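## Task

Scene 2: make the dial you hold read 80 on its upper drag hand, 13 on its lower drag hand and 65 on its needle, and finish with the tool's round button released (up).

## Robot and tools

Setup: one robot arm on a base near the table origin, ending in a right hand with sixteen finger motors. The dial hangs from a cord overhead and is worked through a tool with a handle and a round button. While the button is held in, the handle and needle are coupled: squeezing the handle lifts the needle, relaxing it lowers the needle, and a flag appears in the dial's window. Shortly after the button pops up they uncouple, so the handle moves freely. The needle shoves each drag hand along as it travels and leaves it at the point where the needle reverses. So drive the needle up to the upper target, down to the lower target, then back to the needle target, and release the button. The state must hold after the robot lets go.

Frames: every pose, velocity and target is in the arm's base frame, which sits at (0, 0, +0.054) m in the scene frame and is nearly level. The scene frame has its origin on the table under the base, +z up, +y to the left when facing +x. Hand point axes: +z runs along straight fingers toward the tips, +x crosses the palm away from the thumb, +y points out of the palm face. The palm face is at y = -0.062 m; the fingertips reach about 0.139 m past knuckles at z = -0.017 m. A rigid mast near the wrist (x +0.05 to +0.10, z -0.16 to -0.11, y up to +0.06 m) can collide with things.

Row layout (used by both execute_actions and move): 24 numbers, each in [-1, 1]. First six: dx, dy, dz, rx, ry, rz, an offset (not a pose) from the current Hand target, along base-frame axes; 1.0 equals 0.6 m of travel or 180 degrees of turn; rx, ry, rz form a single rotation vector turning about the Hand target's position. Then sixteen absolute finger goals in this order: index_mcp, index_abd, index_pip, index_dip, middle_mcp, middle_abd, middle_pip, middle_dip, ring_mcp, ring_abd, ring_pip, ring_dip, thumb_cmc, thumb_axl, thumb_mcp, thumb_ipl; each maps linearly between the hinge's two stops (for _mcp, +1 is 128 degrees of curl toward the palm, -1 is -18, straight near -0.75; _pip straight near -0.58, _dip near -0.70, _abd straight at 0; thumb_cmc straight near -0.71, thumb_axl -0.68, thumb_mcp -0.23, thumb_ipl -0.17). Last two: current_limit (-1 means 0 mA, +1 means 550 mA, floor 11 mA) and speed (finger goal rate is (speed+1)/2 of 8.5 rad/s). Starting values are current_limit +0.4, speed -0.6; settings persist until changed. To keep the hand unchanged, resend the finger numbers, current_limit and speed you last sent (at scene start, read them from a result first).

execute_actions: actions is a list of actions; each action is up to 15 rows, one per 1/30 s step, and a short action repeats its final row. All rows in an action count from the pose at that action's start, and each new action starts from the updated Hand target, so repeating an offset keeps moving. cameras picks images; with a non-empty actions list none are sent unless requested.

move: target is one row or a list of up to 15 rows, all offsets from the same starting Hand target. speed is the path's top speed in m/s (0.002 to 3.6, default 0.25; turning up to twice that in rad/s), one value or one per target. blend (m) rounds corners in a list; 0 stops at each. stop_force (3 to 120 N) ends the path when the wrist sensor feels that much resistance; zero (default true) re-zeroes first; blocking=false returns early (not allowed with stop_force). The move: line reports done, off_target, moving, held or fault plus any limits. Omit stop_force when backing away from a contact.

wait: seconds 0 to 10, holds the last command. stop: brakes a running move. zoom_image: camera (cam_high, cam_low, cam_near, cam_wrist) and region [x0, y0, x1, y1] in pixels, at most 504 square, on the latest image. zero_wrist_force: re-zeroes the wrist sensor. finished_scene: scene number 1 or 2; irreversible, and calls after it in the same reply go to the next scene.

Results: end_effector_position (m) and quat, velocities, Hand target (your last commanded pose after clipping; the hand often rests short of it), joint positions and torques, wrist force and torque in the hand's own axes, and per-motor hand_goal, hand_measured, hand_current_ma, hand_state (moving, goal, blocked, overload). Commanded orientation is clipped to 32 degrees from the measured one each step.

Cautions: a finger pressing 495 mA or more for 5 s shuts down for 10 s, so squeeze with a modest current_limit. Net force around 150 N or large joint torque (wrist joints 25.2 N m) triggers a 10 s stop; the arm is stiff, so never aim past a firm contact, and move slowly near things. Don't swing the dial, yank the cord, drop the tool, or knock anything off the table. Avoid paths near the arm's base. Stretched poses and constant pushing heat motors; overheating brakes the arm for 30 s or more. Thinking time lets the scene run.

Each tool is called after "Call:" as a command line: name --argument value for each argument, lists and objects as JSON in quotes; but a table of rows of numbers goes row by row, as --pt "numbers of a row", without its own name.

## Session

Call:
execute_actions --actions '[]'

Call:
zoom_image --camera "cam_near" --region '[340, 130, 690, 504]'

Call:
zoom_image --camera "cam_low" --region '[290, 0, 390, 60]'

Scene clock: 0.00 s.
end_effector_position=(+0.7000, +0.0600, +0.4101) hand_goal=(-0.754, +0.000, -0.576, -0.696, +0.510, +0.000, +0.518, -0.478, +0.510, +0.000, +0.412, -0.478, -0.638, -0.626, -0.224, -0.032) hand_measured=(-0.754, +0.004, -0.576, -0.696, +0.488, +0.002, +0.480, -0.482, +0.508, +0.004, +0.406, -0.482, -0.642, -0.630, -0.226, -0.034) hand_current_ma=(+1, +3, -1, +0, -44, +1, -74, -6, -3, +3, -8, -7, -6, -8, -3, -5) hand_state=(goal, goal, goal, goal, blocked, goal, blocked, goal, goal, goal, goal, goal, goal, goal, goal, goal) hand_current_limit=0.40 hand_speed=-0.60 end_effector_quat_wxyz=(+0.707, +0.000, +0.707, +0.000)
Joint positions: [-0.34 -1.174 1.922 -3.89 -1.231 4.713]
Joint velocities: within noise
Joint torques (N m): no reading
Wrist force (N): no reading
Wrist torque (N m): no reading
Wrist force, peak (N): no reading
Hand target: +0.7000, +0.0600, +0.4101; +0.707, +0.000, +0.707, +0.000

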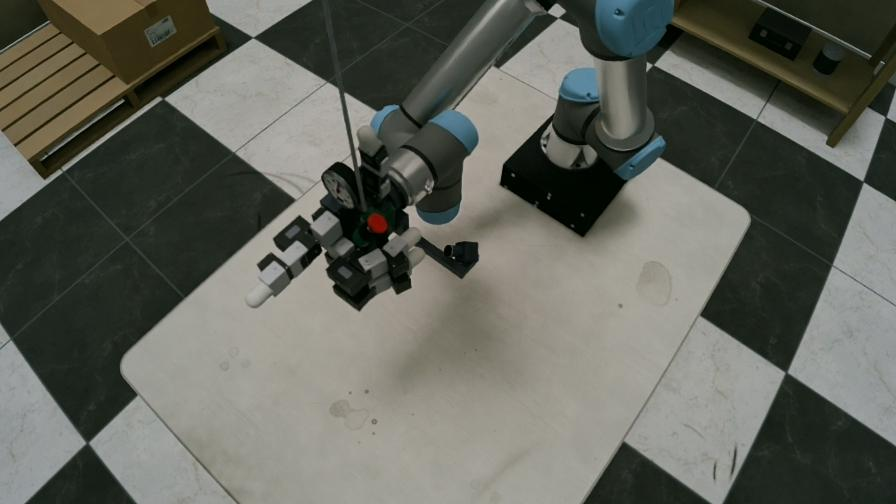

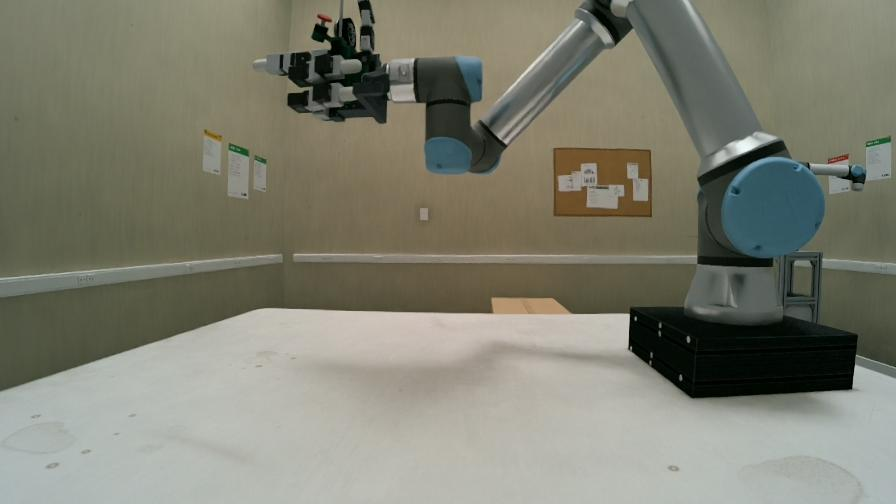

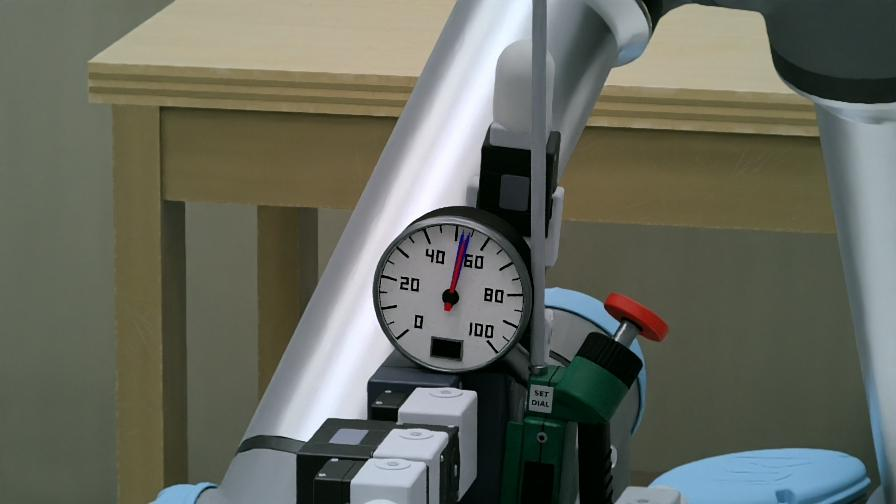

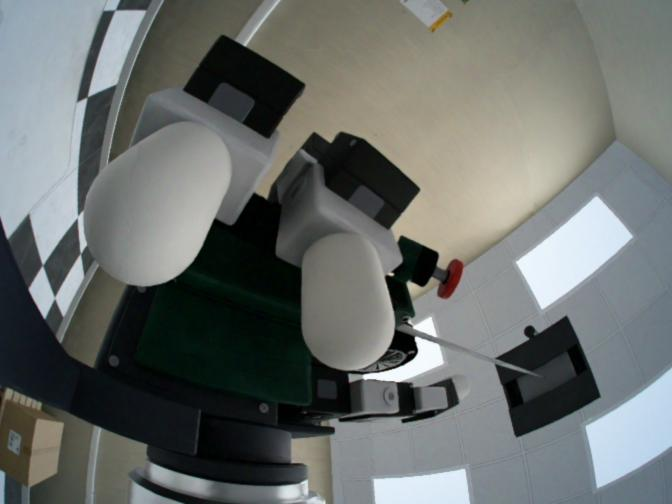

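Scaled by 1.348.

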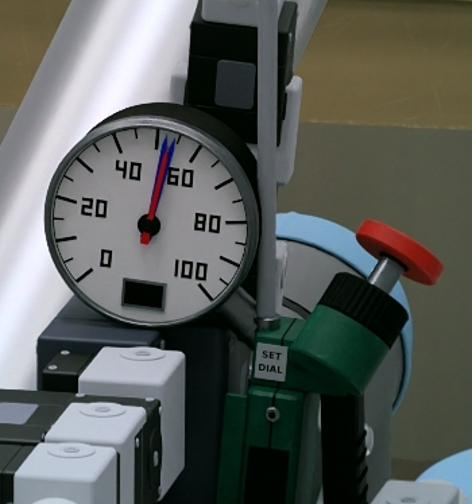

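Scaled by 5.040.

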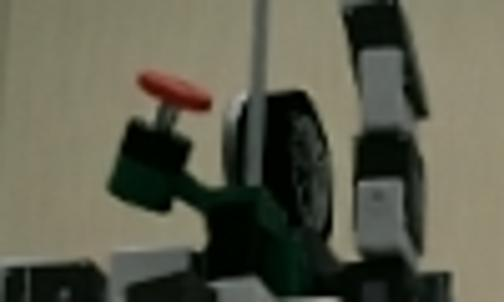

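Call:
execute_actions --actions '[[[0,0,0,0,0,0,-0.754,0,-0.576,-0.696,0.51,0,0.518,-0.478,0.51,0,0.412,-0.478,-0.114,-0.68,-0.23,0.0,0.4,-0.6]],[[0,0,0,0,0,0,-0.754,0,-0.576,-0.696,0.51,0,0.518,-0.478,0.51,0,0.412,-0.478,-0.114,-0.68,-0.23,0.37,0.5,-0.6]],[[0,0,0,0,0,0,-0.754,0,-0.576,-0.696,0.51,0,0.518,-0.478,0.51,0,0.412,-0.478,-0.114,-0.68,-0.05,0.40,0.6,-0.7]]]' --cameras '["cam_near"]'

Call:
execute_actions --actions '[[[0,0,0,0,0,0,-0.754,0,-0.576,-0.696,0.51,0,0.518,-0.478,0.51,0,0.412,-0.478,-0.114,-0.68,-0.05,0.65,0.6,-0.7]],[[0,0,0,0,0,0,-0.754,0,-0.576,-0.696,0.52,0,0.528,-0.478,0.52,0,0.422,-0.478,-0.114,-0.68,-0.05,0.65,0.6,-0.7]]]' --cameras '["cam_near"]'

Scene clock: 24.90 s.
end_effector_position=(+0.7000, +0.0600, +0.4101) hand_goal=(-0.754, +0.000, -0.576, -0.696, +0.510, +0.000, +0.518, -0.478, +0.510, +0.000, +0.412, -0.478, -0.114, -0.680, -0.050, +0.400) hand_measured=(-0.754, +0.004, -0.576, -0.696, +0.494, +0.000, +0.504, -0.482, +0.508, +0.004, +0.406, -0.482, -0.106, -0.676, -0.054, +0.398) hand_current_ma=(+1, +3, -1, +0, -31, +1, -26, -6, -3, +3, -8, -7, +15, +8, -6, -4) hand_state=(goal, goal, goal, goal, goal, goal, goal, goal, goal, goal, goal, goal, goal, goal, goal, goal) hand_current_limit=0.60 hand_speed=-0.70 end_effector_quat_wxyz=(+0.707, +0.000, +0.707, +0.000)
Joint positions: [-0.34 -1.174 1.922 -3.89 -1.231 4.713]
Joint torques (N m): [-2.15 -30.32 -23.71 -2.23 -1.52 -0.99]
Wrist force (N): [-3.0 -0.2 0.1]
Wrist torque (N m): [-0.03 0.19 -0.20]
Wrist force, peak (N): [-4.0 0.4 0.2]
Hand target: +0.7000, +0.0600, +0.4101; +0.707, +0.000, +0.707, +0.000
Off the commanded pose: 0.000 m, 0 deg.
Images, in order (width x height): cam_near 896x504.

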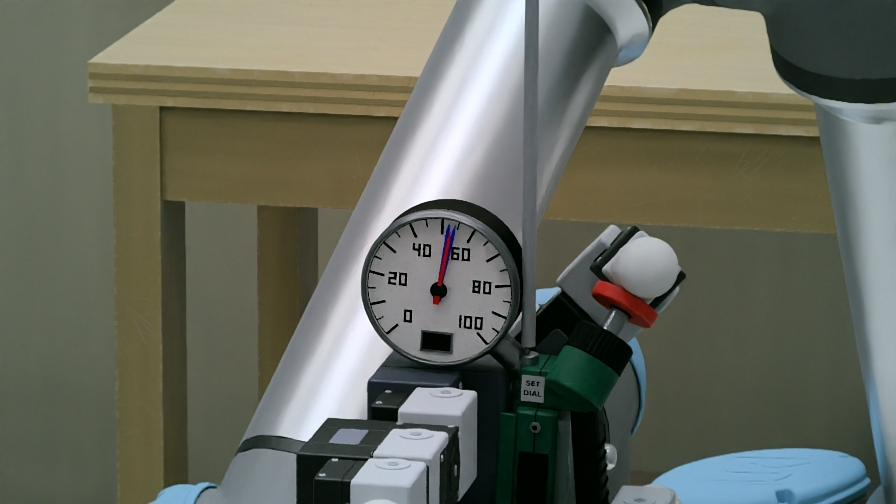

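Scene clock: 26.10 s.
end_effector_position=(+0.7000, +0.0600, +0.4101) hand_goal=(-0.754, +0.000, -0.576, -0.696, +0.520, +0.000, +0.528, -0.478, +0.520, +0.000, +0.422, -0.478, -0.114, -0.680, -0.050, +0.650) hand_measured=(-0.754, +0.004, -0.576, -0.696, +0.494, +0.000, +0.504, -0.482, +0.516, +0.004, +0.416, -0.482, -0.106, -0.678, -0.092, +0.576) hand_current_ma=(+1, +3, -1, +0, -52, +0, -44, -6, -6, +3, -8, -7, +14, +4, -115, -226) hand_state=(goal, goal, goal, goal, blocked, goal, blocked, goal, goal, goal, goal, goal, goal, goal, blocked, blocked) hand_current_limit=0.60 hand_speed=-0.70 end_effector_quat_wxyz=(+0.707, +0.000, +0.707, +0.000)
Joint positions: [-0.34 -1.174 1.922 -3.89 -1.231 4.713]
Joint torques (N m): [-1.8 -32.85 -23.41 -2.26 -1.49 -1.21]
Wrist force (N): [-3.6 -0.1 0.2]
Wrist torque (N m): [-0.03 0.22 -0.23]
Wrist force, peak (N): [-3.7 -0.2 0.0]
Hand target: +0.7000, +0.0600, +0.4101; +0.707, +0.000, +0.707, +0.000
Off the commanded pose: 0.000 m, 0 deg.
Images, in order (width x height): cam_near 896x504.

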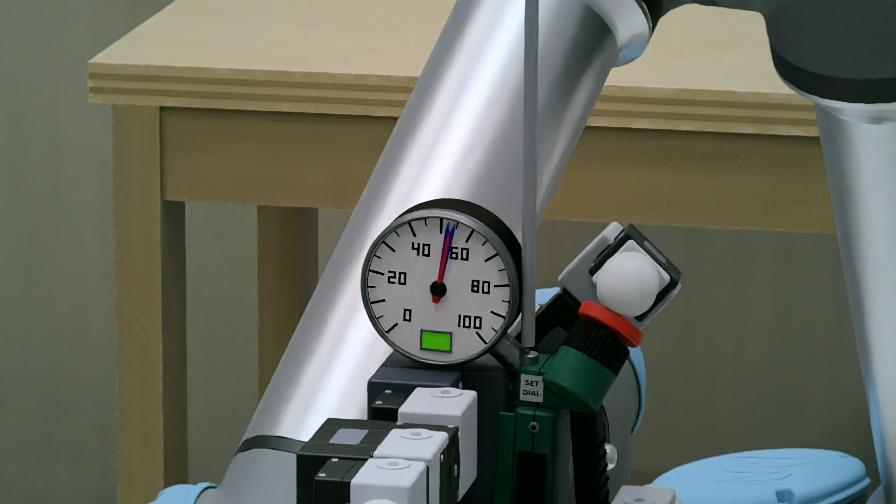

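Call:
execute_actions --actions '[[[0,0,0,0,0,0,-0.754,0,-0.576,-0.696,0.73,0,0.738,-0.478,0.76,0,0.662,-0.478,-0.114,-0.68,-0.05,0.65,0.65,-0.8]],[[0,0,0,0,0,0,-0.754,0,-0.576,-0.696,0.72,0,0.728,-0.478,0.75,0,0.652,-0.478,-0.114,-0.68,-0.05,0.37,0.65,-0.7]],[[0,0,0,0,0,0,-0.754,0,-0.576,-0.696,0.72,0,0.728,-0.478,0.75,0,0.652,-0.478,-0.114,-0.68,-0.05,0.37,0.65,-0.7]]]' --cameras '["cam_near"]'

Call:
zoom_image --camera "cam_near" --region '[350, 190, 530, 380]'

Call:
execute_actions --actions '[[[0,0,0,0,0,0,-0.754,0,-0.576,-0.696,0.62,0,0.628,-0.478,0.62,0,0.522,-0.478,-0.114,-0.68,-0.05,0.37,0.65,-0.8]],[[0,0,0,0,0,0,-0.754,0,-0.576,-0.696,0.62,0,0.628,-0.478,0.62,0,0.522,-0.478,-0.114,-0.68,-0.05,0.65,0.65,-0.7]],[[0,0,0,0,0,0,-0.754,0,-0.576,-0.696,0.62,0,0.628,-0.478,0.62,0,0.522,-0.478,-0.114,-0.68,-0.05,0.65,0.65,-0.7]]]' --cameras '["cam_near"]'

Call:
execute_actions --actions '[[[0,0,0,0,0,0,-0.754,0,-0.576,-0.696,0.67,0,0.678,-0.478,0.67,0,0.572,-0.478,-0.114,-0.68,-0.05,0.65,0.65,-0.88]]]' --cameras '["cam_near"]'

Call:
zoom_image --camera "cam_near" --region '[400, 230, 530, 340]'

Scene clock: 44.23 s.
end_effector_position=(+0.7000, +0.0600, +0.4101) hand_goal=(-0.754, +0.000, -0.576, -0.696, +0.720, +0.000, +0.728, -0.478, +0.750, +0.000, +0.652, -0.478, -0.114, -0.680, -0.050, +0.370) hand_measured=(-0.754, +0.004, -0.576, -0.696, +0.558, +0.028, +0.620, -0.482, +0.644, +0.022, +0.568, -0.482, -0.108, -0.678, -0.052, +0.376) hand_current_ma=(+1, +3, -1, +0, -411, +33, -243, -6, -259, +25, -183, -6, +11, +2, -3, +12) hand_state=(goal, goal, goal, goal, blocked, blocked, blocked, goal, blocked, blocked, blocked, goal, goal, goal, goal, goal) hand_current_limit=0.65 hand_speed=-0.70 end_effector_quat_wxyz=(+0.707, +0.000, +0.707, +0.000)
Joint positions: [-0.34 -1.174 1.922 -3.89 -1.231 4.713]
Joint torques (N m): [-2.03 -29.09 -26.36 -2.26 -1.14 -1.47]
Wrist force (N): [-2.8 0.0 0.1]
Wrist torque (N m): [-0.01 0.16 -0.18]
Wrist force, peak (N): [-3.8 -0.1 0.0]
Hand target: +0.7000, +0.0600, +0.4101; +0.707, +0.000, +0.707, +0.000
Off the commanded pose: 0.000 m, 0 deg.
Images, in order (width x height): cam_near 896x504.

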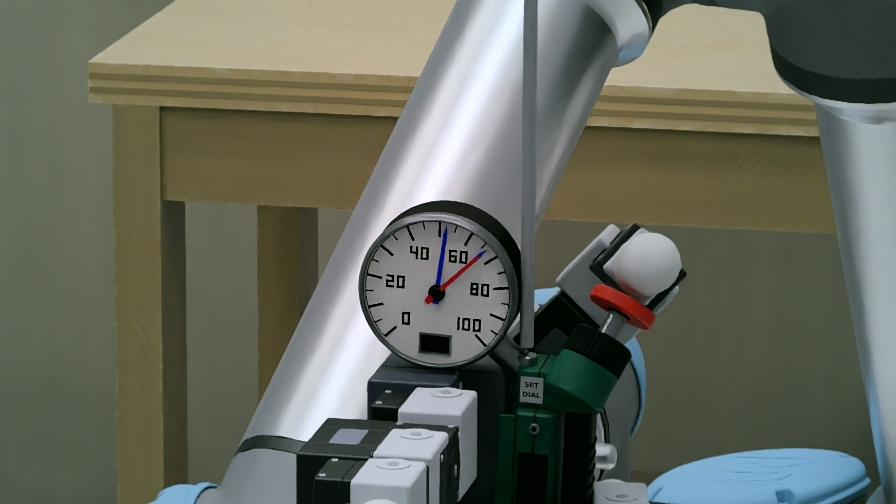

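Scaled by 2.653.

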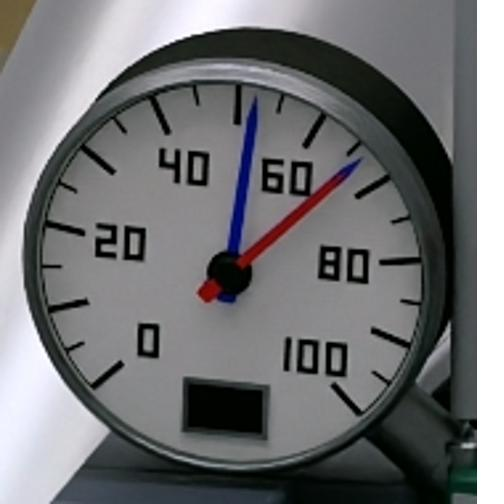

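Scene clock: 45.93 s.
end_effector_position=(+0.7000, +0.0600, +0.4101) hand_goal=(-0.754, +0.000, -0.576, -0.696, +0.620, +0.000, +0.628, -0.478, +0.620, +0.000, +0.522, -0.478, -0.114, -0.680, -0.050, +0.650) hand_measured=(-0.754, +0.004, -0.576, -0.696, +0.556, +0.004, +0.578, -0.482, +0.614, +0.022, +0.514, -0.482, -0.108, -0.678, -0.090, +0.582) hand_current_ma=(+1, +3, -1, +0, -145, +4, -105, -6, -12, +25, -13, -6, +11, +2, -110, -201) hand_state=(goal, goal, goal, goal, blocked, goal, blocked, goal, goal, blocked, goal, goal, goal, goal, blocked, blocked) hand_current_limit=0.65 hand_speed=-0.70 end_effector_quat_wxyz=(+0.707, +0.000, +0.707, +0.000)
Joint positions: [-0.34 -1.174 1.922 -3.89 -1.231 4.713]
Joint torques (N m): [-3.51 -30.46 -27.63 -2.52 -1.17 -1.43]
Wrist force (N): [-1.4 0.1 0.0]
Wrist torque (N m): [0.00 0.09 -0.10]
Wrist force, peak (N): [-2.9 -0.1 0.1]
Hand target: +0.7000, +0.0600, +0.4101; +0.707, +0.000, +0.707, +0.000
Off the commanded pose: 0.000 m, 0 deg.
Images, in order (width x height): cam_near 896x504.

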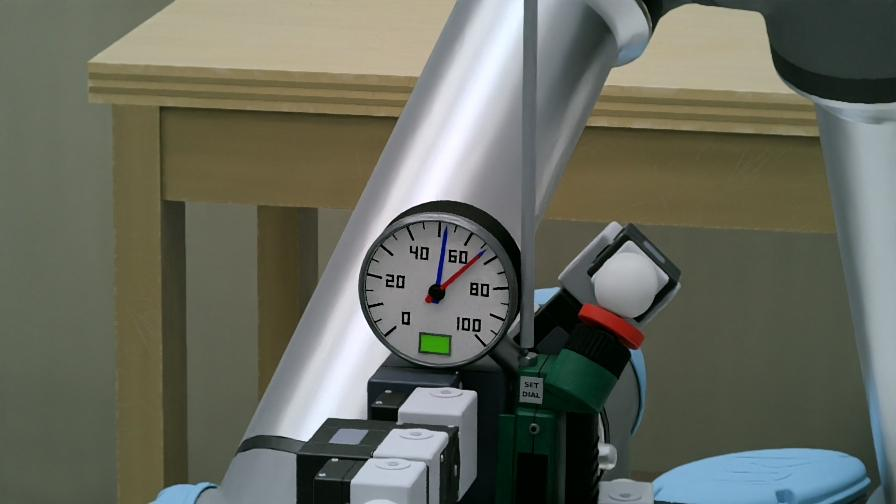

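Scene clock: 46.63 s.
end_effector_position=(+0.7000, +0.0600, +0.4101) hand_goal=(-0.754, +0.000, -0.576, -0.696, +0.670, +0.000, +0.678, -0.478, +0.670, +0.000, +0.572, -0.478, -0.114, -0.680, -0.050, +0.650) hand_measured=(-0.754, +0.004, -0.576, -0.696, +0.556, +0.004, +0.582, -0.482, +0.616, +0.022, +0.526, -0.482, -0.108, -0.678, -0.090, +0.584) hand_current_ma=(+1, +3, -1, +0, -276, +4, -213, -6, -120, +25, -92, -6, +11, +2, -110, -200) hand_state=(goal, goal, goal, goal, blocked, goal, blocked, goal, blocked, blocked, blocked, goal, goal, goal, blocked, blocked) hand_current_limit=0.65 hand_speed=-0.88 end_effector_quat_wxyz=(+0.707, +0.000, +0.707, +0.000)
Joint positions: [-0.34 -1.174 1.922 -3.89 -1.231 4.713]
Joint torques (N m): [-4.39 -29.78 -27.07 -2.78 -1.38 -1.52]
Wrist force (N): [-1.2 -0.1 0.2]
Wrist torque (N m): [-0.03 0.07 -0.09]
Wrist force, peak (N): [-1.4 0.0 0.2]
Hand target: +0.7000, +0.0600, +0.4101; +0.707, +0.000, +0.707, +0.000
Off the commanded pose: 0.000 m, 0 deg.
Images, in order (width x height): cam_near 896x504.

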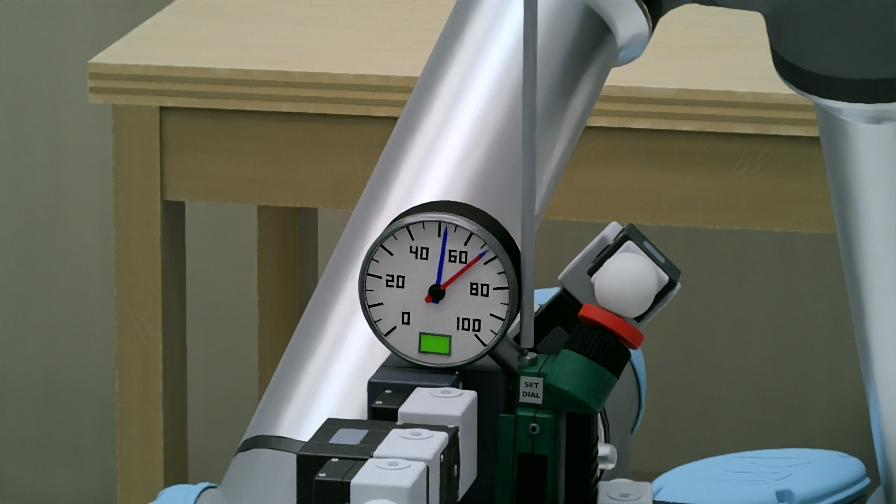

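Scaled by 3.877.

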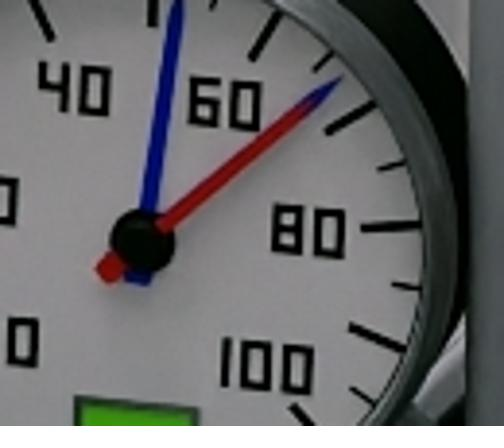

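Call:
execute_actions --actions '[[[0,0,0,0,0,0,-0.754,0,-0.576,-0.696,0.67,0,0.678,-0.478,0.67,0,0.572,-0.478,-0.114,-0.68,-0.05,0.37,0.65,-0.7]],[[0,0,0,0,0,0,-0.754,0,-0.576,-0.696,0.67,0,0.678,-0.478,0.67,0,0.572,-0.478,-0.114,-0.68,-0.05,0.37,0.65,-0.7]],[[0,0,0,0,0,0,-0.754,0,-0.576,-0.696,0.565,0,0.573,-0.478,0.565,0,0.467,-0.478,-0.114,-0.68,-0.05,0.37,0.65,-0.8]],[[0,0,0,0,0,0,-0.754,0,-0.576,-0.696,0.565,0,0.573,-0.478,0.565,0,0.467,-0.478,-0.114,-0.68,-0.05,0.65,0.65,-0.7]],[[0,0,0,0,0,0,-0.754,0,-0.576,-0.696,0.565,0,0.573,-0.478,0.565,0,0.467,-0.478,-0.114,-0.68,-0.05,0.65,0.65,-0.7]],[[0,0,0,0,0,0,-0.754,0,-0.576,-0.696,0.64,0,0.648,-0.478,0.64,0,0.542,-0.478,-0.114,-0.68,-0.05,0.65,0.65,-0.8]]]' --cameras '["cam_near"]'

Call:
zoom_image --camera "cam_near" --region '[400, 230, 530, 340]'

Scene clock: 60.40 s.
end_effector_position=(+0.7000, +0.0600, +0.4101) hand_goal=(-0.754, +0.000, -0.576, -0.696, +0.640, +0.000, +0.648, -0.478, +0.640, +0.000, +0.542, -0.478, -0.114, -0.680, -0.050, +0.650) hand_measured=(-0.754, +0.004, -0.576, -0.696, +0.540, -0.010, +0.560, -0.482, +0.580, +0.022, +0.502, -0.482, -0.106, -0.678, -0.088, +0.596) hand_current_ma=(+1, +3, -1, +0, -239, -11, -196, -6, -138, +25, -78, -6, +12, +2, -100, -155) hand_state=(goal, goal, goal, goal, blocked, goal, blocked, goal, blocked, blocked, blocked, goal, goal, goal, blocked, blocked) hand_current_limit=0.65 hand_speed=-0.80 end_effector_quat_wxyz=(+0.707, +0.000, +0.707, +0.000)
Joint positions: [-0.34 -1.174 1.922 -3.89 -1.231 4.713]
Joint torques (N m): [-3.68 -28.43 -27.8 -2.63 -1.06 -1.21]
Wrist force (N): [-1.4 -0.3 0.2]
Wrist torque (N m): [-0.05 0.10 -0.10]
Wrist force, peak (N): [-3.1 -0.1 0.0]
Hand target: +0.7000, +0.0600, +0.4101; +0.707, +0.000, +0.707, +0.000
Off the commanded pose: 0.000 m, 0 deg.
Images, in order (width x height): cam_near 896x504.

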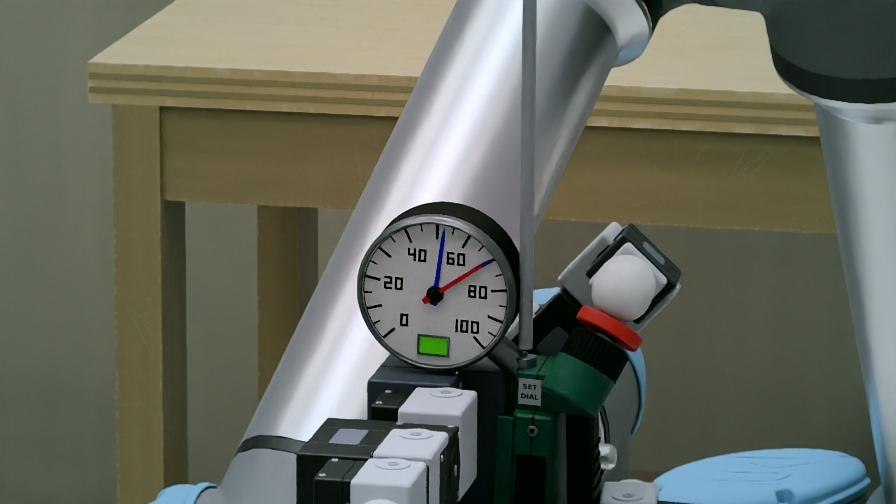

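Scaled by 3.877.

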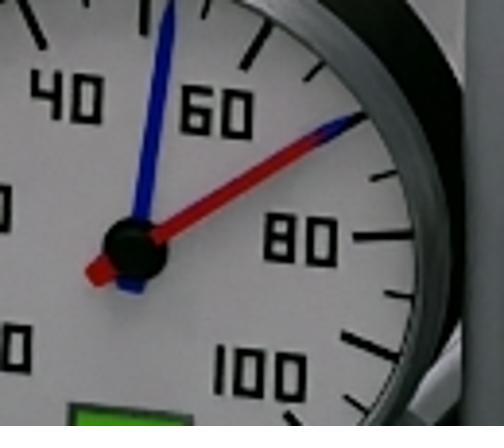

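Call:
execute_actions --actions '[[[0,0,0,0,0,0,-0.754,0,-0.576,-0.696,0.68,0,0.688,-0.478,0.68,0,0.582,-0.478,-0.114,-0.68,-0.05,0.65,0.65,-0.8]]]' --cameras '["cam_near"]'

Call:
zoom_image --camera "cam_near" --region '[400, 230, 530, 340]'

Scene clock: 66.70 s.
end_effector_position=(+0.7000, +0.0600, +0.4101) hand_goal=(-0.754, +0.000, -0.576, -0.696, +0.680, +0.000, +0.688, -0.478, +0.680, +0.000, +0.582, -0.478, -0.114, -0.680, -0.050, +0.650) hand_measured=(-0.754, +0.004, -0.576, -0.696, +0.552, +0.002, +0.588, -0.482, +0.612, +0.022, +0.534, -0.482, -0.106, -0.678, -0.090, +0.602) hand_current_ma=(+1, +3, -1, +0, -316, +1, -222, -6, -158, +25, -99, -6, +15, +5, -105, -140) hand_state=(goal, goal, goal, goal, blocked, goal, blocked, goal, blocked, blocked, blocked, goal, goal, goal, blocked, blocked) hand_current_limit=0.65 hand_speed=-0.80 end_effector_quat_wxyz=(+0.707, +0.000, +0.707, +0.000)
Joint positions: [-0.34 -1.174 1.922 -3.89 -1.231 4.713]
Joint torques (N m): [-3.5 -28.21 -26.82 -2.73 -1.01 -1.1]
Wrist force (N): [-1.6 -0.2 0.4]
Wrist torque (N m): [-0.05 0.12 -0.12]
Wrist force, peak (N): [-1.6 -0.2 0.4]
Hand target: +0.7000, +0.0600, +0.4101; +0.707, +0.000, +0.707, +0.000
Off the commanded pose: 0.000 m, 0 deg.
Images, in order (width x height): cam_near 896x504.

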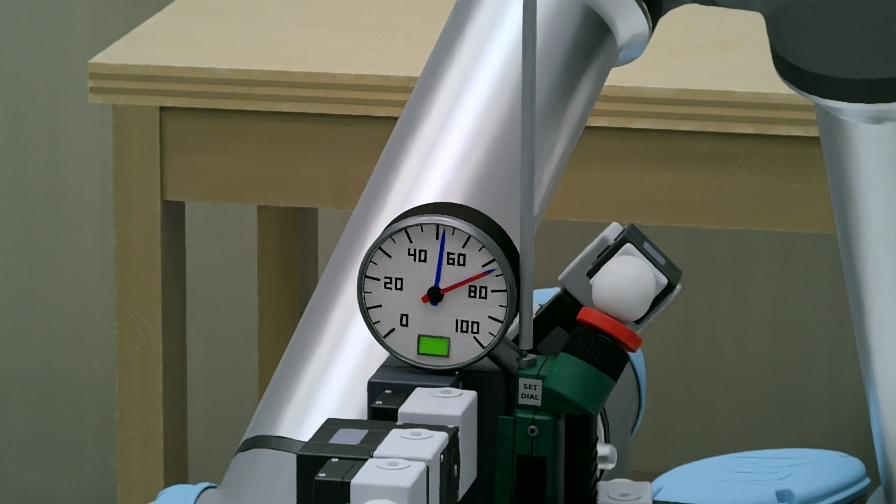

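Scaled by 3.877.

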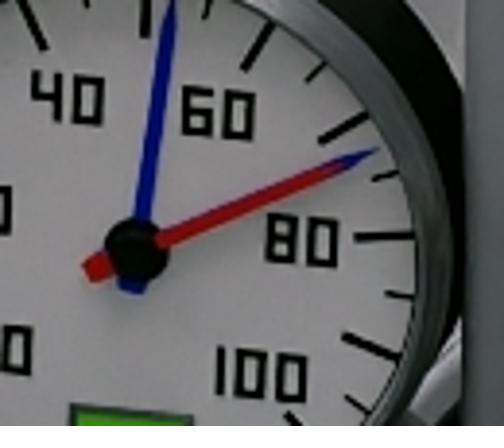

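Call:
execute_actions --actions '[[[0,0,0,0,0,0,-0.754,0,-0.576,-0.696,0.68,0,0.688,-0.478,0.68,0,0.582,-0.478,-0.114,-0.68,-0.05,0.37,0.65,-0.7]],[[0,0,0,0,0,0,-0.754,0,-0.576,-0.696,0.68,0,0.688,-0.478,0.68,0,0.582,-0.478,-0.114,-0.68,-0.05,0.37,0.65,-0.7]],[[0,0,0,0,0,0,-0.754,0,-0.576,-0.696,0.51,0,0.518,-0.478,0.51,0,0.412,-0.478,-0.114,-0.68,-0.05,0.37,0.65,-0.8]],[[0,0,0,0,0,0,-0.754,0,-0.576,-0.696,0.51,0,0.518,-0.478,0.51,0,0.412,-0.478,-0.114,-0.68,-0.05,0.66,0.65,-0.7]],[[0,0,0,0,0,0,-0.754,0,-0.576,-0.696,0.51,0,0.518,-0.478,0.51,0,0.412,-0.478,-0.114,-0.68,-0.05,0.66,0.65,-0.7]],[[0,0,0,0,0,0,-0.754,0,-0.576,-0.696,0.635,0,0.643,-0.478,0.635,0,0.537,-0.478,-0.114,-0.68,-0.05,0.66,0.65,-0.8]]]' --cameras '["cam_near"]'

Call:
zoom_image --camera "cam_near" --region '[400, 230, 530, 340]'

Scene clock: 81.07 s.
end_effector_position=(+0.7000, +0.0600, +0.4101) hand_goal=(-0.754, +0.000, -0.576, -0.696, +0.634, +0.000, +0.642, -0.478, +0.634, +0.000, +0.536, -0.478, -0.114, -0.680, -0.050, +0.660) hand_measured=(-0.754, +0.004, -0.576, -0.696, +0.522, -0.008, +0.558, -0.482, +0.564, +0.020, +0.492, -0.482, -0.106, -0.678, -0.086, +0.604) hand_current_ma=(+1, +3, -1, +0, -275, -8, -184, -6, -160, +24, -88, -6, +13, +3, -96, -161) hand_state=(goal, goal, goal, goal, blocked, goal, blocked, goal, blocked, blocked, blocked, goal, goal, goal, blocked, blocked) hand_current_limit=0.65 hand_speed=-0.80 end_effector_quat_wxyz=(+0.707, +0.000, +0.707, +0.000)
Joint positions: [-0.34 -1.174 1.922 -3.89 -1.231 4.713]
Joint torques (N m): [-5.99 -26.73 -26.97 -2.99 -1.03 -1.01]
Wrist force (N): [-1.6 0.0 0.1]
Wrist torque (N m): [-0.02 0.10 -0.11]
Wrist force, peak (N): [-3.9 0.0 0.1]
Hand target: +0.7000, +0.0600, +0.4101; +0.707, +0.000, +0.707, +0.000
Off the commanded pose: 0.000 m, 0 deg.
Images, in order (width x height): cam_near 896x504.

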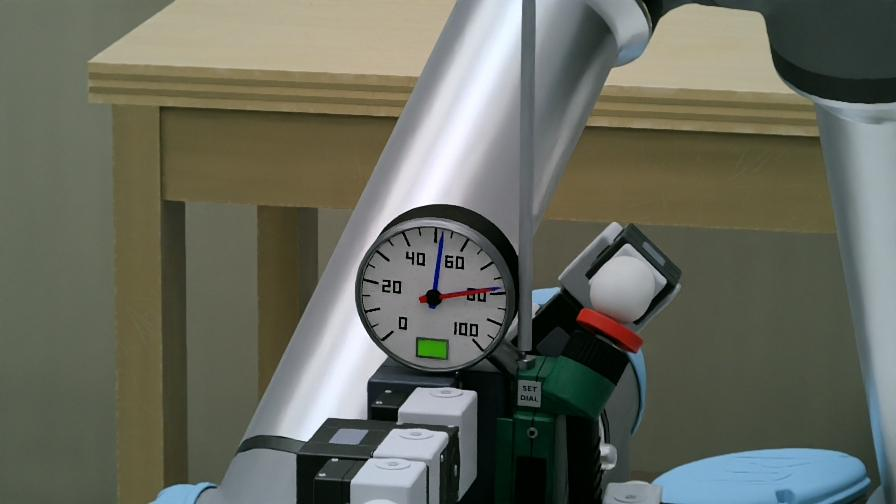

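Scaled by 3.877.

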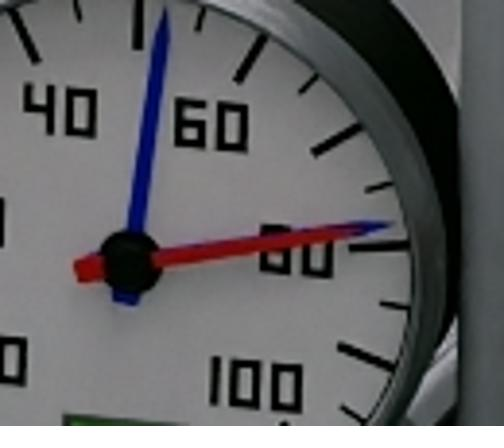

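Call:
execute_actions --actions '[[[0,0,0,0,0,0,-0.754,0,-0.576,-0.696,0.652,0,0.66,-0.478,0.652,0,0.554,-0.478,-0.114,-0.68,-0.05,0.66,0.65,-0.88]]]' --cameras '["cam_near"]'

Call:
zoom_image --camera "cam_near" --region '[400, 230, 530, 340]'

Scene clock: 87.87 s.
end_effector_position=(+0.7000, +0.0600, +0.4101) hand_goal=(-0.754, +0.000, -0.576, -0.696, +0.652, +0.000, +0.660, -0.478, +0.652, +0.000, +0.554, -0.478, -0.114, -0.680, -0.050, +0.660) hand_measured=(-0.754, +0.004, -0.576, -0.696, +0.530, -0.008, +0.574, -0.482, +0.580, +0.020, +0.508, -0.482, -0.106, -0.678, -0.086, +0.606) hand_current_ma=(+1, +3, -1, +0, -302, -9, -190, -6, -166, +24, -93, -6, +13, +3, -96, -160) hand_state=(goal, goal, goal, goal, blocked, goal, blocked, goal, blocked, blocked, blocked, goal, goal, goal, blocked, blocked) hand_current_limit=0.65 hand_speed=-0.88 end_effector_quat_wxyz=(+0.707, +0.000, +0.707, +0.000)
Joint positions: [-0.34 -1.174 1.922 -3.89 -1.231 4.713]
Joint torques (N m): [-4.64 -24.76 -27.22 -3.09 -1.02 -0.77]
Wrist force (N): [-1.7 -0.2 0.3]
Wrist torque (N m): [-0.06 0.11 -0.13]
Wrist force, peak (N): [-1.9 -0.2 0.3]
Hand target: +0.7000, +0.0600, +0.4101; +0.707, +0.000, +0.707, +0.000
Off the commanded pose: 0.000 m, 0 deg.
Images, in order (width x height): cam_near 896x504.

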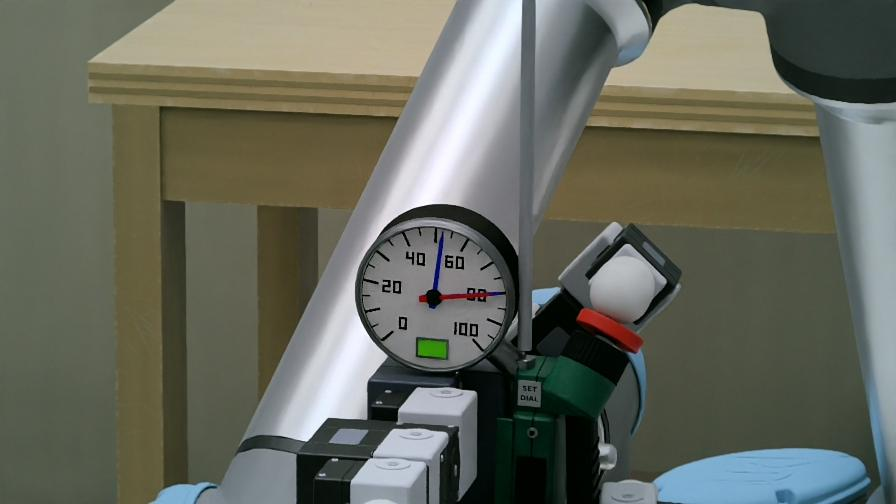

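Scaled by 3.877.

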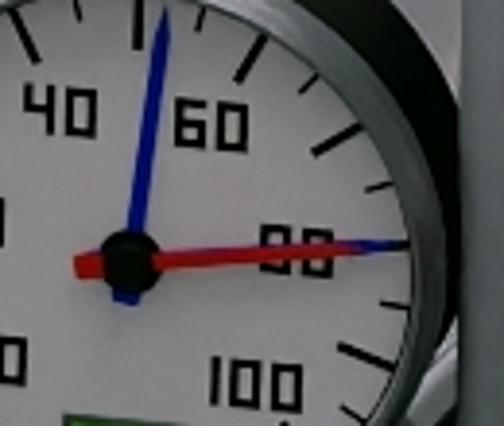

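Call:
execute_actions --actions '[[[0,0,0,0,0,0,-0.754,0,-0.576,-0.696,0.657,0,0.665,-0.478,0.657,0,0.559,-0.478,-0.114,-0.68,-0.05,0.66,0.65,-0.9]]]' --cameras '["cam_near"]'

Call:
zoom_image --camera "cam_near" --region '[415, 250, 520, 355]'

Scene clock: 94.23 s.
end_effector_position=(+0.7000, +0.0600, +0.4101) hand_goal=(-0.754, +0.000, -0.576, -0.696, +0.656, +0.000, +0.664, -0.478, +0.656, +0.000, +0.558, -0.478, -0.114, -0.680, -0.050, +0.660) hand_measured=(-0.754, +0.004, -0.576, -0.696, +0.532, -0.008, +0.578, -0.482, +0.584, +0.020, +0.512, -0.482, -0.106, -0.678, -0.086, +0.606) hand_current_ma=(+1, +3, -1, +0, -308, -9, -191, -6, -165, +24, -96, -6, +13, +3, -96, -160) hand_state=(goal, goal, goal, goal, blocked, goal, blocked, goal, blocked, blocked, blocked, goal, goal, goal, blocked, blocked) hand_current_limit=0.65 hand_speed=-0.90 end_effector_quat_wxyz=(+0.707, +0.000, +0.707, +0.000)
Joint positions: [-0.34 -1.174 1.922 -3.89 -1.231 4.713]
Joint torques (N m): [-5.26 -26.04 -27.9 -2.83 -0.85 -0.67]
Wrist force (N): [-1.8 0.0 0.3]
Wrist torque (N m): [-0.02 0.11 -0.11]
Wrist force, peak (N): [-2.0 -0.1 0.1]
Hand target: +0.7000, +0.0600, +0.4101; +0.707, +0.000, +0.707, +0.000
Off the commanded pose: 0.000 m, 0 deg.
Images, in order (width x height): cam_near 896x504.

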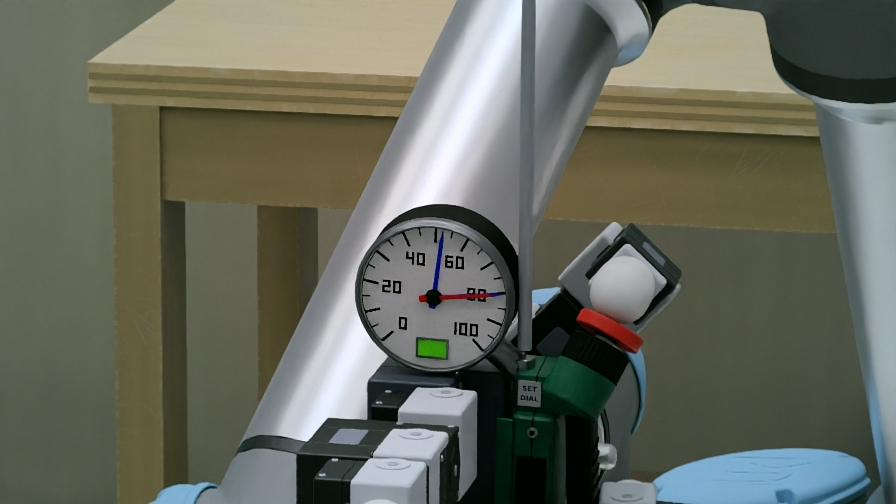

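Scaled by 4.800.

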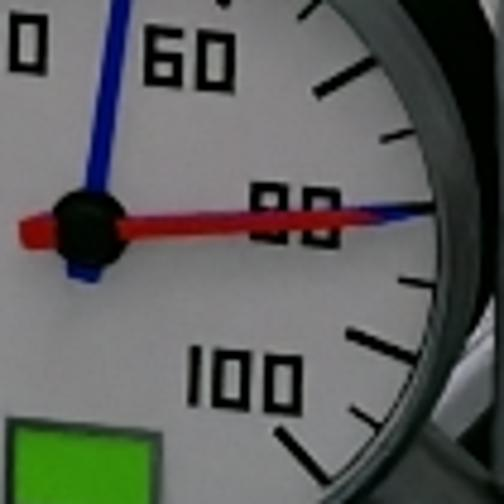

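Call:
execute_actions --actions '[[[0,0,0,0,0,0,-0.754,0,-0.576,-0.696,0.51,0,0.518,-0.478,0.51,0,0.412,-0.478,-0.114,-0.68,-0.05,0.66,0.65,-0.85]],[[0,0,0,0,0,0,-0.754,0,-0.576,-0.696,0.51,0,0.518,-0.478,0.51,0,0.412,-0.478,-0.114,-0.68,-0.05,0.37,0.65,-0.7]],[[0,0,0,0,0,0,-0.754,0,-0.576,-0.696,0.51,0,0.518,-0.478,0.51,0,0.412,-0.478,-0.114,-0.68,-0.05,0.37,0.65,-0.7]],[[0,0,0,0,0,0,-0.754,0,-0.576,-0.696,0.73,0,0.738,-0.478,0.76,0,0.662,-0.478,-0.114,-0.68,-0.05,0.37,0.68,-0.7]],[[0,0,0,0,0,0,-0.754,0,-0.576,-0.696,0.73,0,0.738,-0.478,0.76,0,0.662,-0.478,-0.114,-0.68,-0.05,0.66,0.68,-0.7]],[[0,0,0,0,0,0,-0.754,0,-0.576,-0.696,0.72,0,0.728,-0.478,0.75,0,0.652,-0.478,-0.114,-0.68,-0.05,0.66,0.68,-0.7]]]' --cameras '["cam_near"]'

Call:
execute_actions --actions '[[[0,0,0,0,0,0,-0.754,0,-0.576,-0.696,0.51,0,0.518,-0.478,0.51,0,0.412,-0.478,-0.114,-0.68,-0.05,0.66,0.65,-0.85]],[[0,0,0,0,0,0,-0.754,0,-0.576,-0.696,0.51,0,0.518,-0.478,0.51,0,0.412,-0.478,-0.114,-0.68,-0.05,0.37,0.65,-0.7]],[[0,0,0,0,0,0,-0.754,0,-0.576,-0.696,0.51,0,0.518,-0.478,0.51,0,0.412,-0.478,-0.114,-0.68,-0.05,0.37,0.65,-0.7]],[[0,0,0,0,0,0,-0.754,0,-0.576,-0.696,0.73,0,0.738,-0.478,0.76,0,0.662,-0.478,-0.114,-0.68,-0.05,0.37,0.68,-0.7]],[[0,0,0,0,0,0,-0.754,0,-0.576,-0.696,0.73,0,0.738,-0.478,0.76,0,0.662,-0.478,-0.114,-0.68,-0.05,0.66,0.68,-0.7]],[[0,0,0,0,0,0,-0.754,0,-0.576,-0.696,0.72,0,0.728,-0.478,0.75,0,0.652,-0.478,-0.114,-0.68,-0.05,0.66,0.68,-0.7]]]' --cameras '["cam_near"]'

Scene clock: 116.23 s.
end_effector_position=(+0.7000, +0.0600, +0.4101) hand_goal=(-0.754, +0.000, -0.576, -0.696, +0.720, +0.000, +0.728, -0.478, +0.750, +0.000, +0.652, -0.478, -0.114, -0.680, -0.050, +0.660) hand_measured=(-0.754, +0.004, -0.576, -0.696, +0.566, +0.000, +0.638, -0.482, +0.646, +0.028, +0.572, -0.482, -0.108, -0.682, -0.080, +0.602) hand_current_ma=(+1, +3, -1, +0, -389, +0, -200, -6, -250, +34, -176, -6, +9, -3, -79, -170) hand_state=(goal, goal, goal, goal, blocked, goal, blocked, goal, blocked, blocked, blocked, goal, goal, goal, blocked, blocked) hand_current_limit=0.68 hand_speed=-0.70 end_effector_quat_wxyz=(+0.707, +0.000, +0.707, +0.000)
Joint positions: [-0.34 -1.174 1.922 -3.89 -1.231 4.713]
Joint torques (N m): [-6.39 -25.67 -25.68 -2.84 -0.82 -0.47]
Wrist force (N): [-2.3 -0.1 0.1]
Wrist torque (N m): [-0.03 0.13 -0.15]
Wrist force, peak (N): [-3.8 -0.1 0.2]
Hand target: +0.7000, +0.0600, +0.4101; +0.707, +0.000, +0.707, +0.000
Off the commanded pose: 0.000 m, 0 deg.
Images, in order (width x height): cam_near 896x504.

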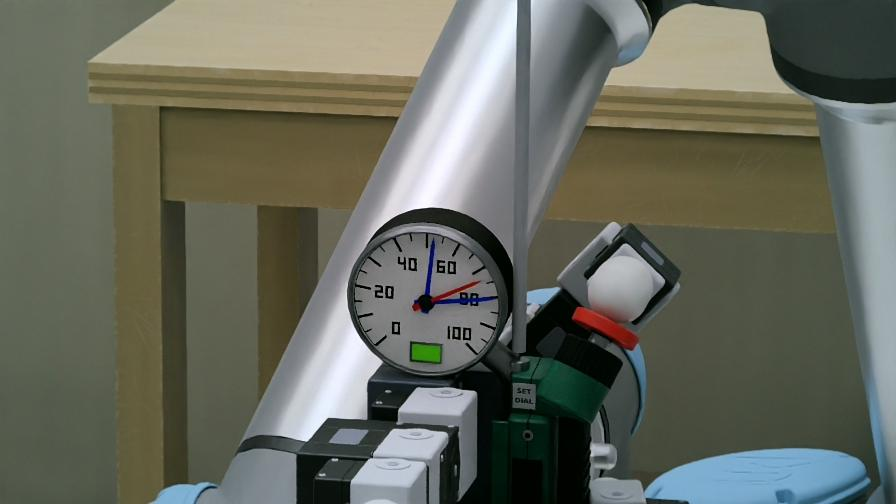

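Scene clock: 119.43 s.
end_effector_position=(+0.7000, +0.0600, +0.4101) hand_goal=(-0.754, +0.000, -0.576, -0.696, +0.720, +0.000, +0.728, -0.478, +0.750, +0.000, +0.652, -0.478, -0.114, -0.680, -0.050, +0.660) hand_measured=(-0.754, +0.004, -0.576, -0.696, +0.576, -0.010, +0.644, -0.482, +0.648, +0.028, +0.574, -0.482, -0.108, -0.682, -0.078, +0.608) hand_current_ma=(+1, +3, -1, +0, -365, -10, -187, -6, -246, +35, -172, -6, +9, -3, -70, -150) hand_state=(goal, goal, goal, goal, blocked, goal, blocked, goal, blocked, blocked, blocked, goal, goal, goal, blocked, blocked) hand_current_limit=0.68 hand_speed=-0.70 end_effector_quat_wxyz=(+0.707, +0.000, +0.707, +0.000)
Joint positions: [-0.34 -1.174 1.922 -3.89 -1.231 4.713]
Joint torques (N m): [-4.57 -24.83 -27.63 -2.87 -0.92 -0.57]
Wrist force (N): [-1.9 0.3 -0.1]
Wrist torque (N m): [0.04 0.11 -0.11]
Wrist force, peak (N): [-3.8 -0.1 0.1]
Hand target: +0.7000, +0.0600, +0.4101; +0.707, +0.000, +0.707, +0.000
Off the commanded pose: 0.000 m, 0 deg.
Images, in order (width x height): cam_near 896x504.

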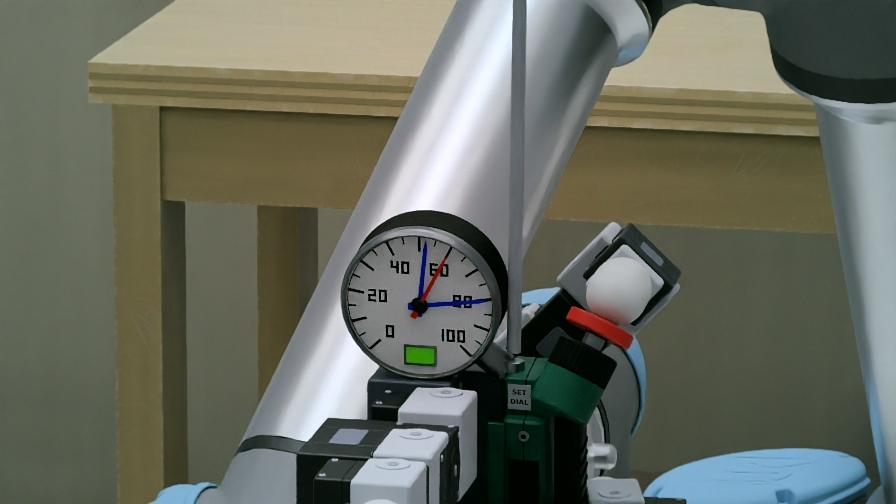

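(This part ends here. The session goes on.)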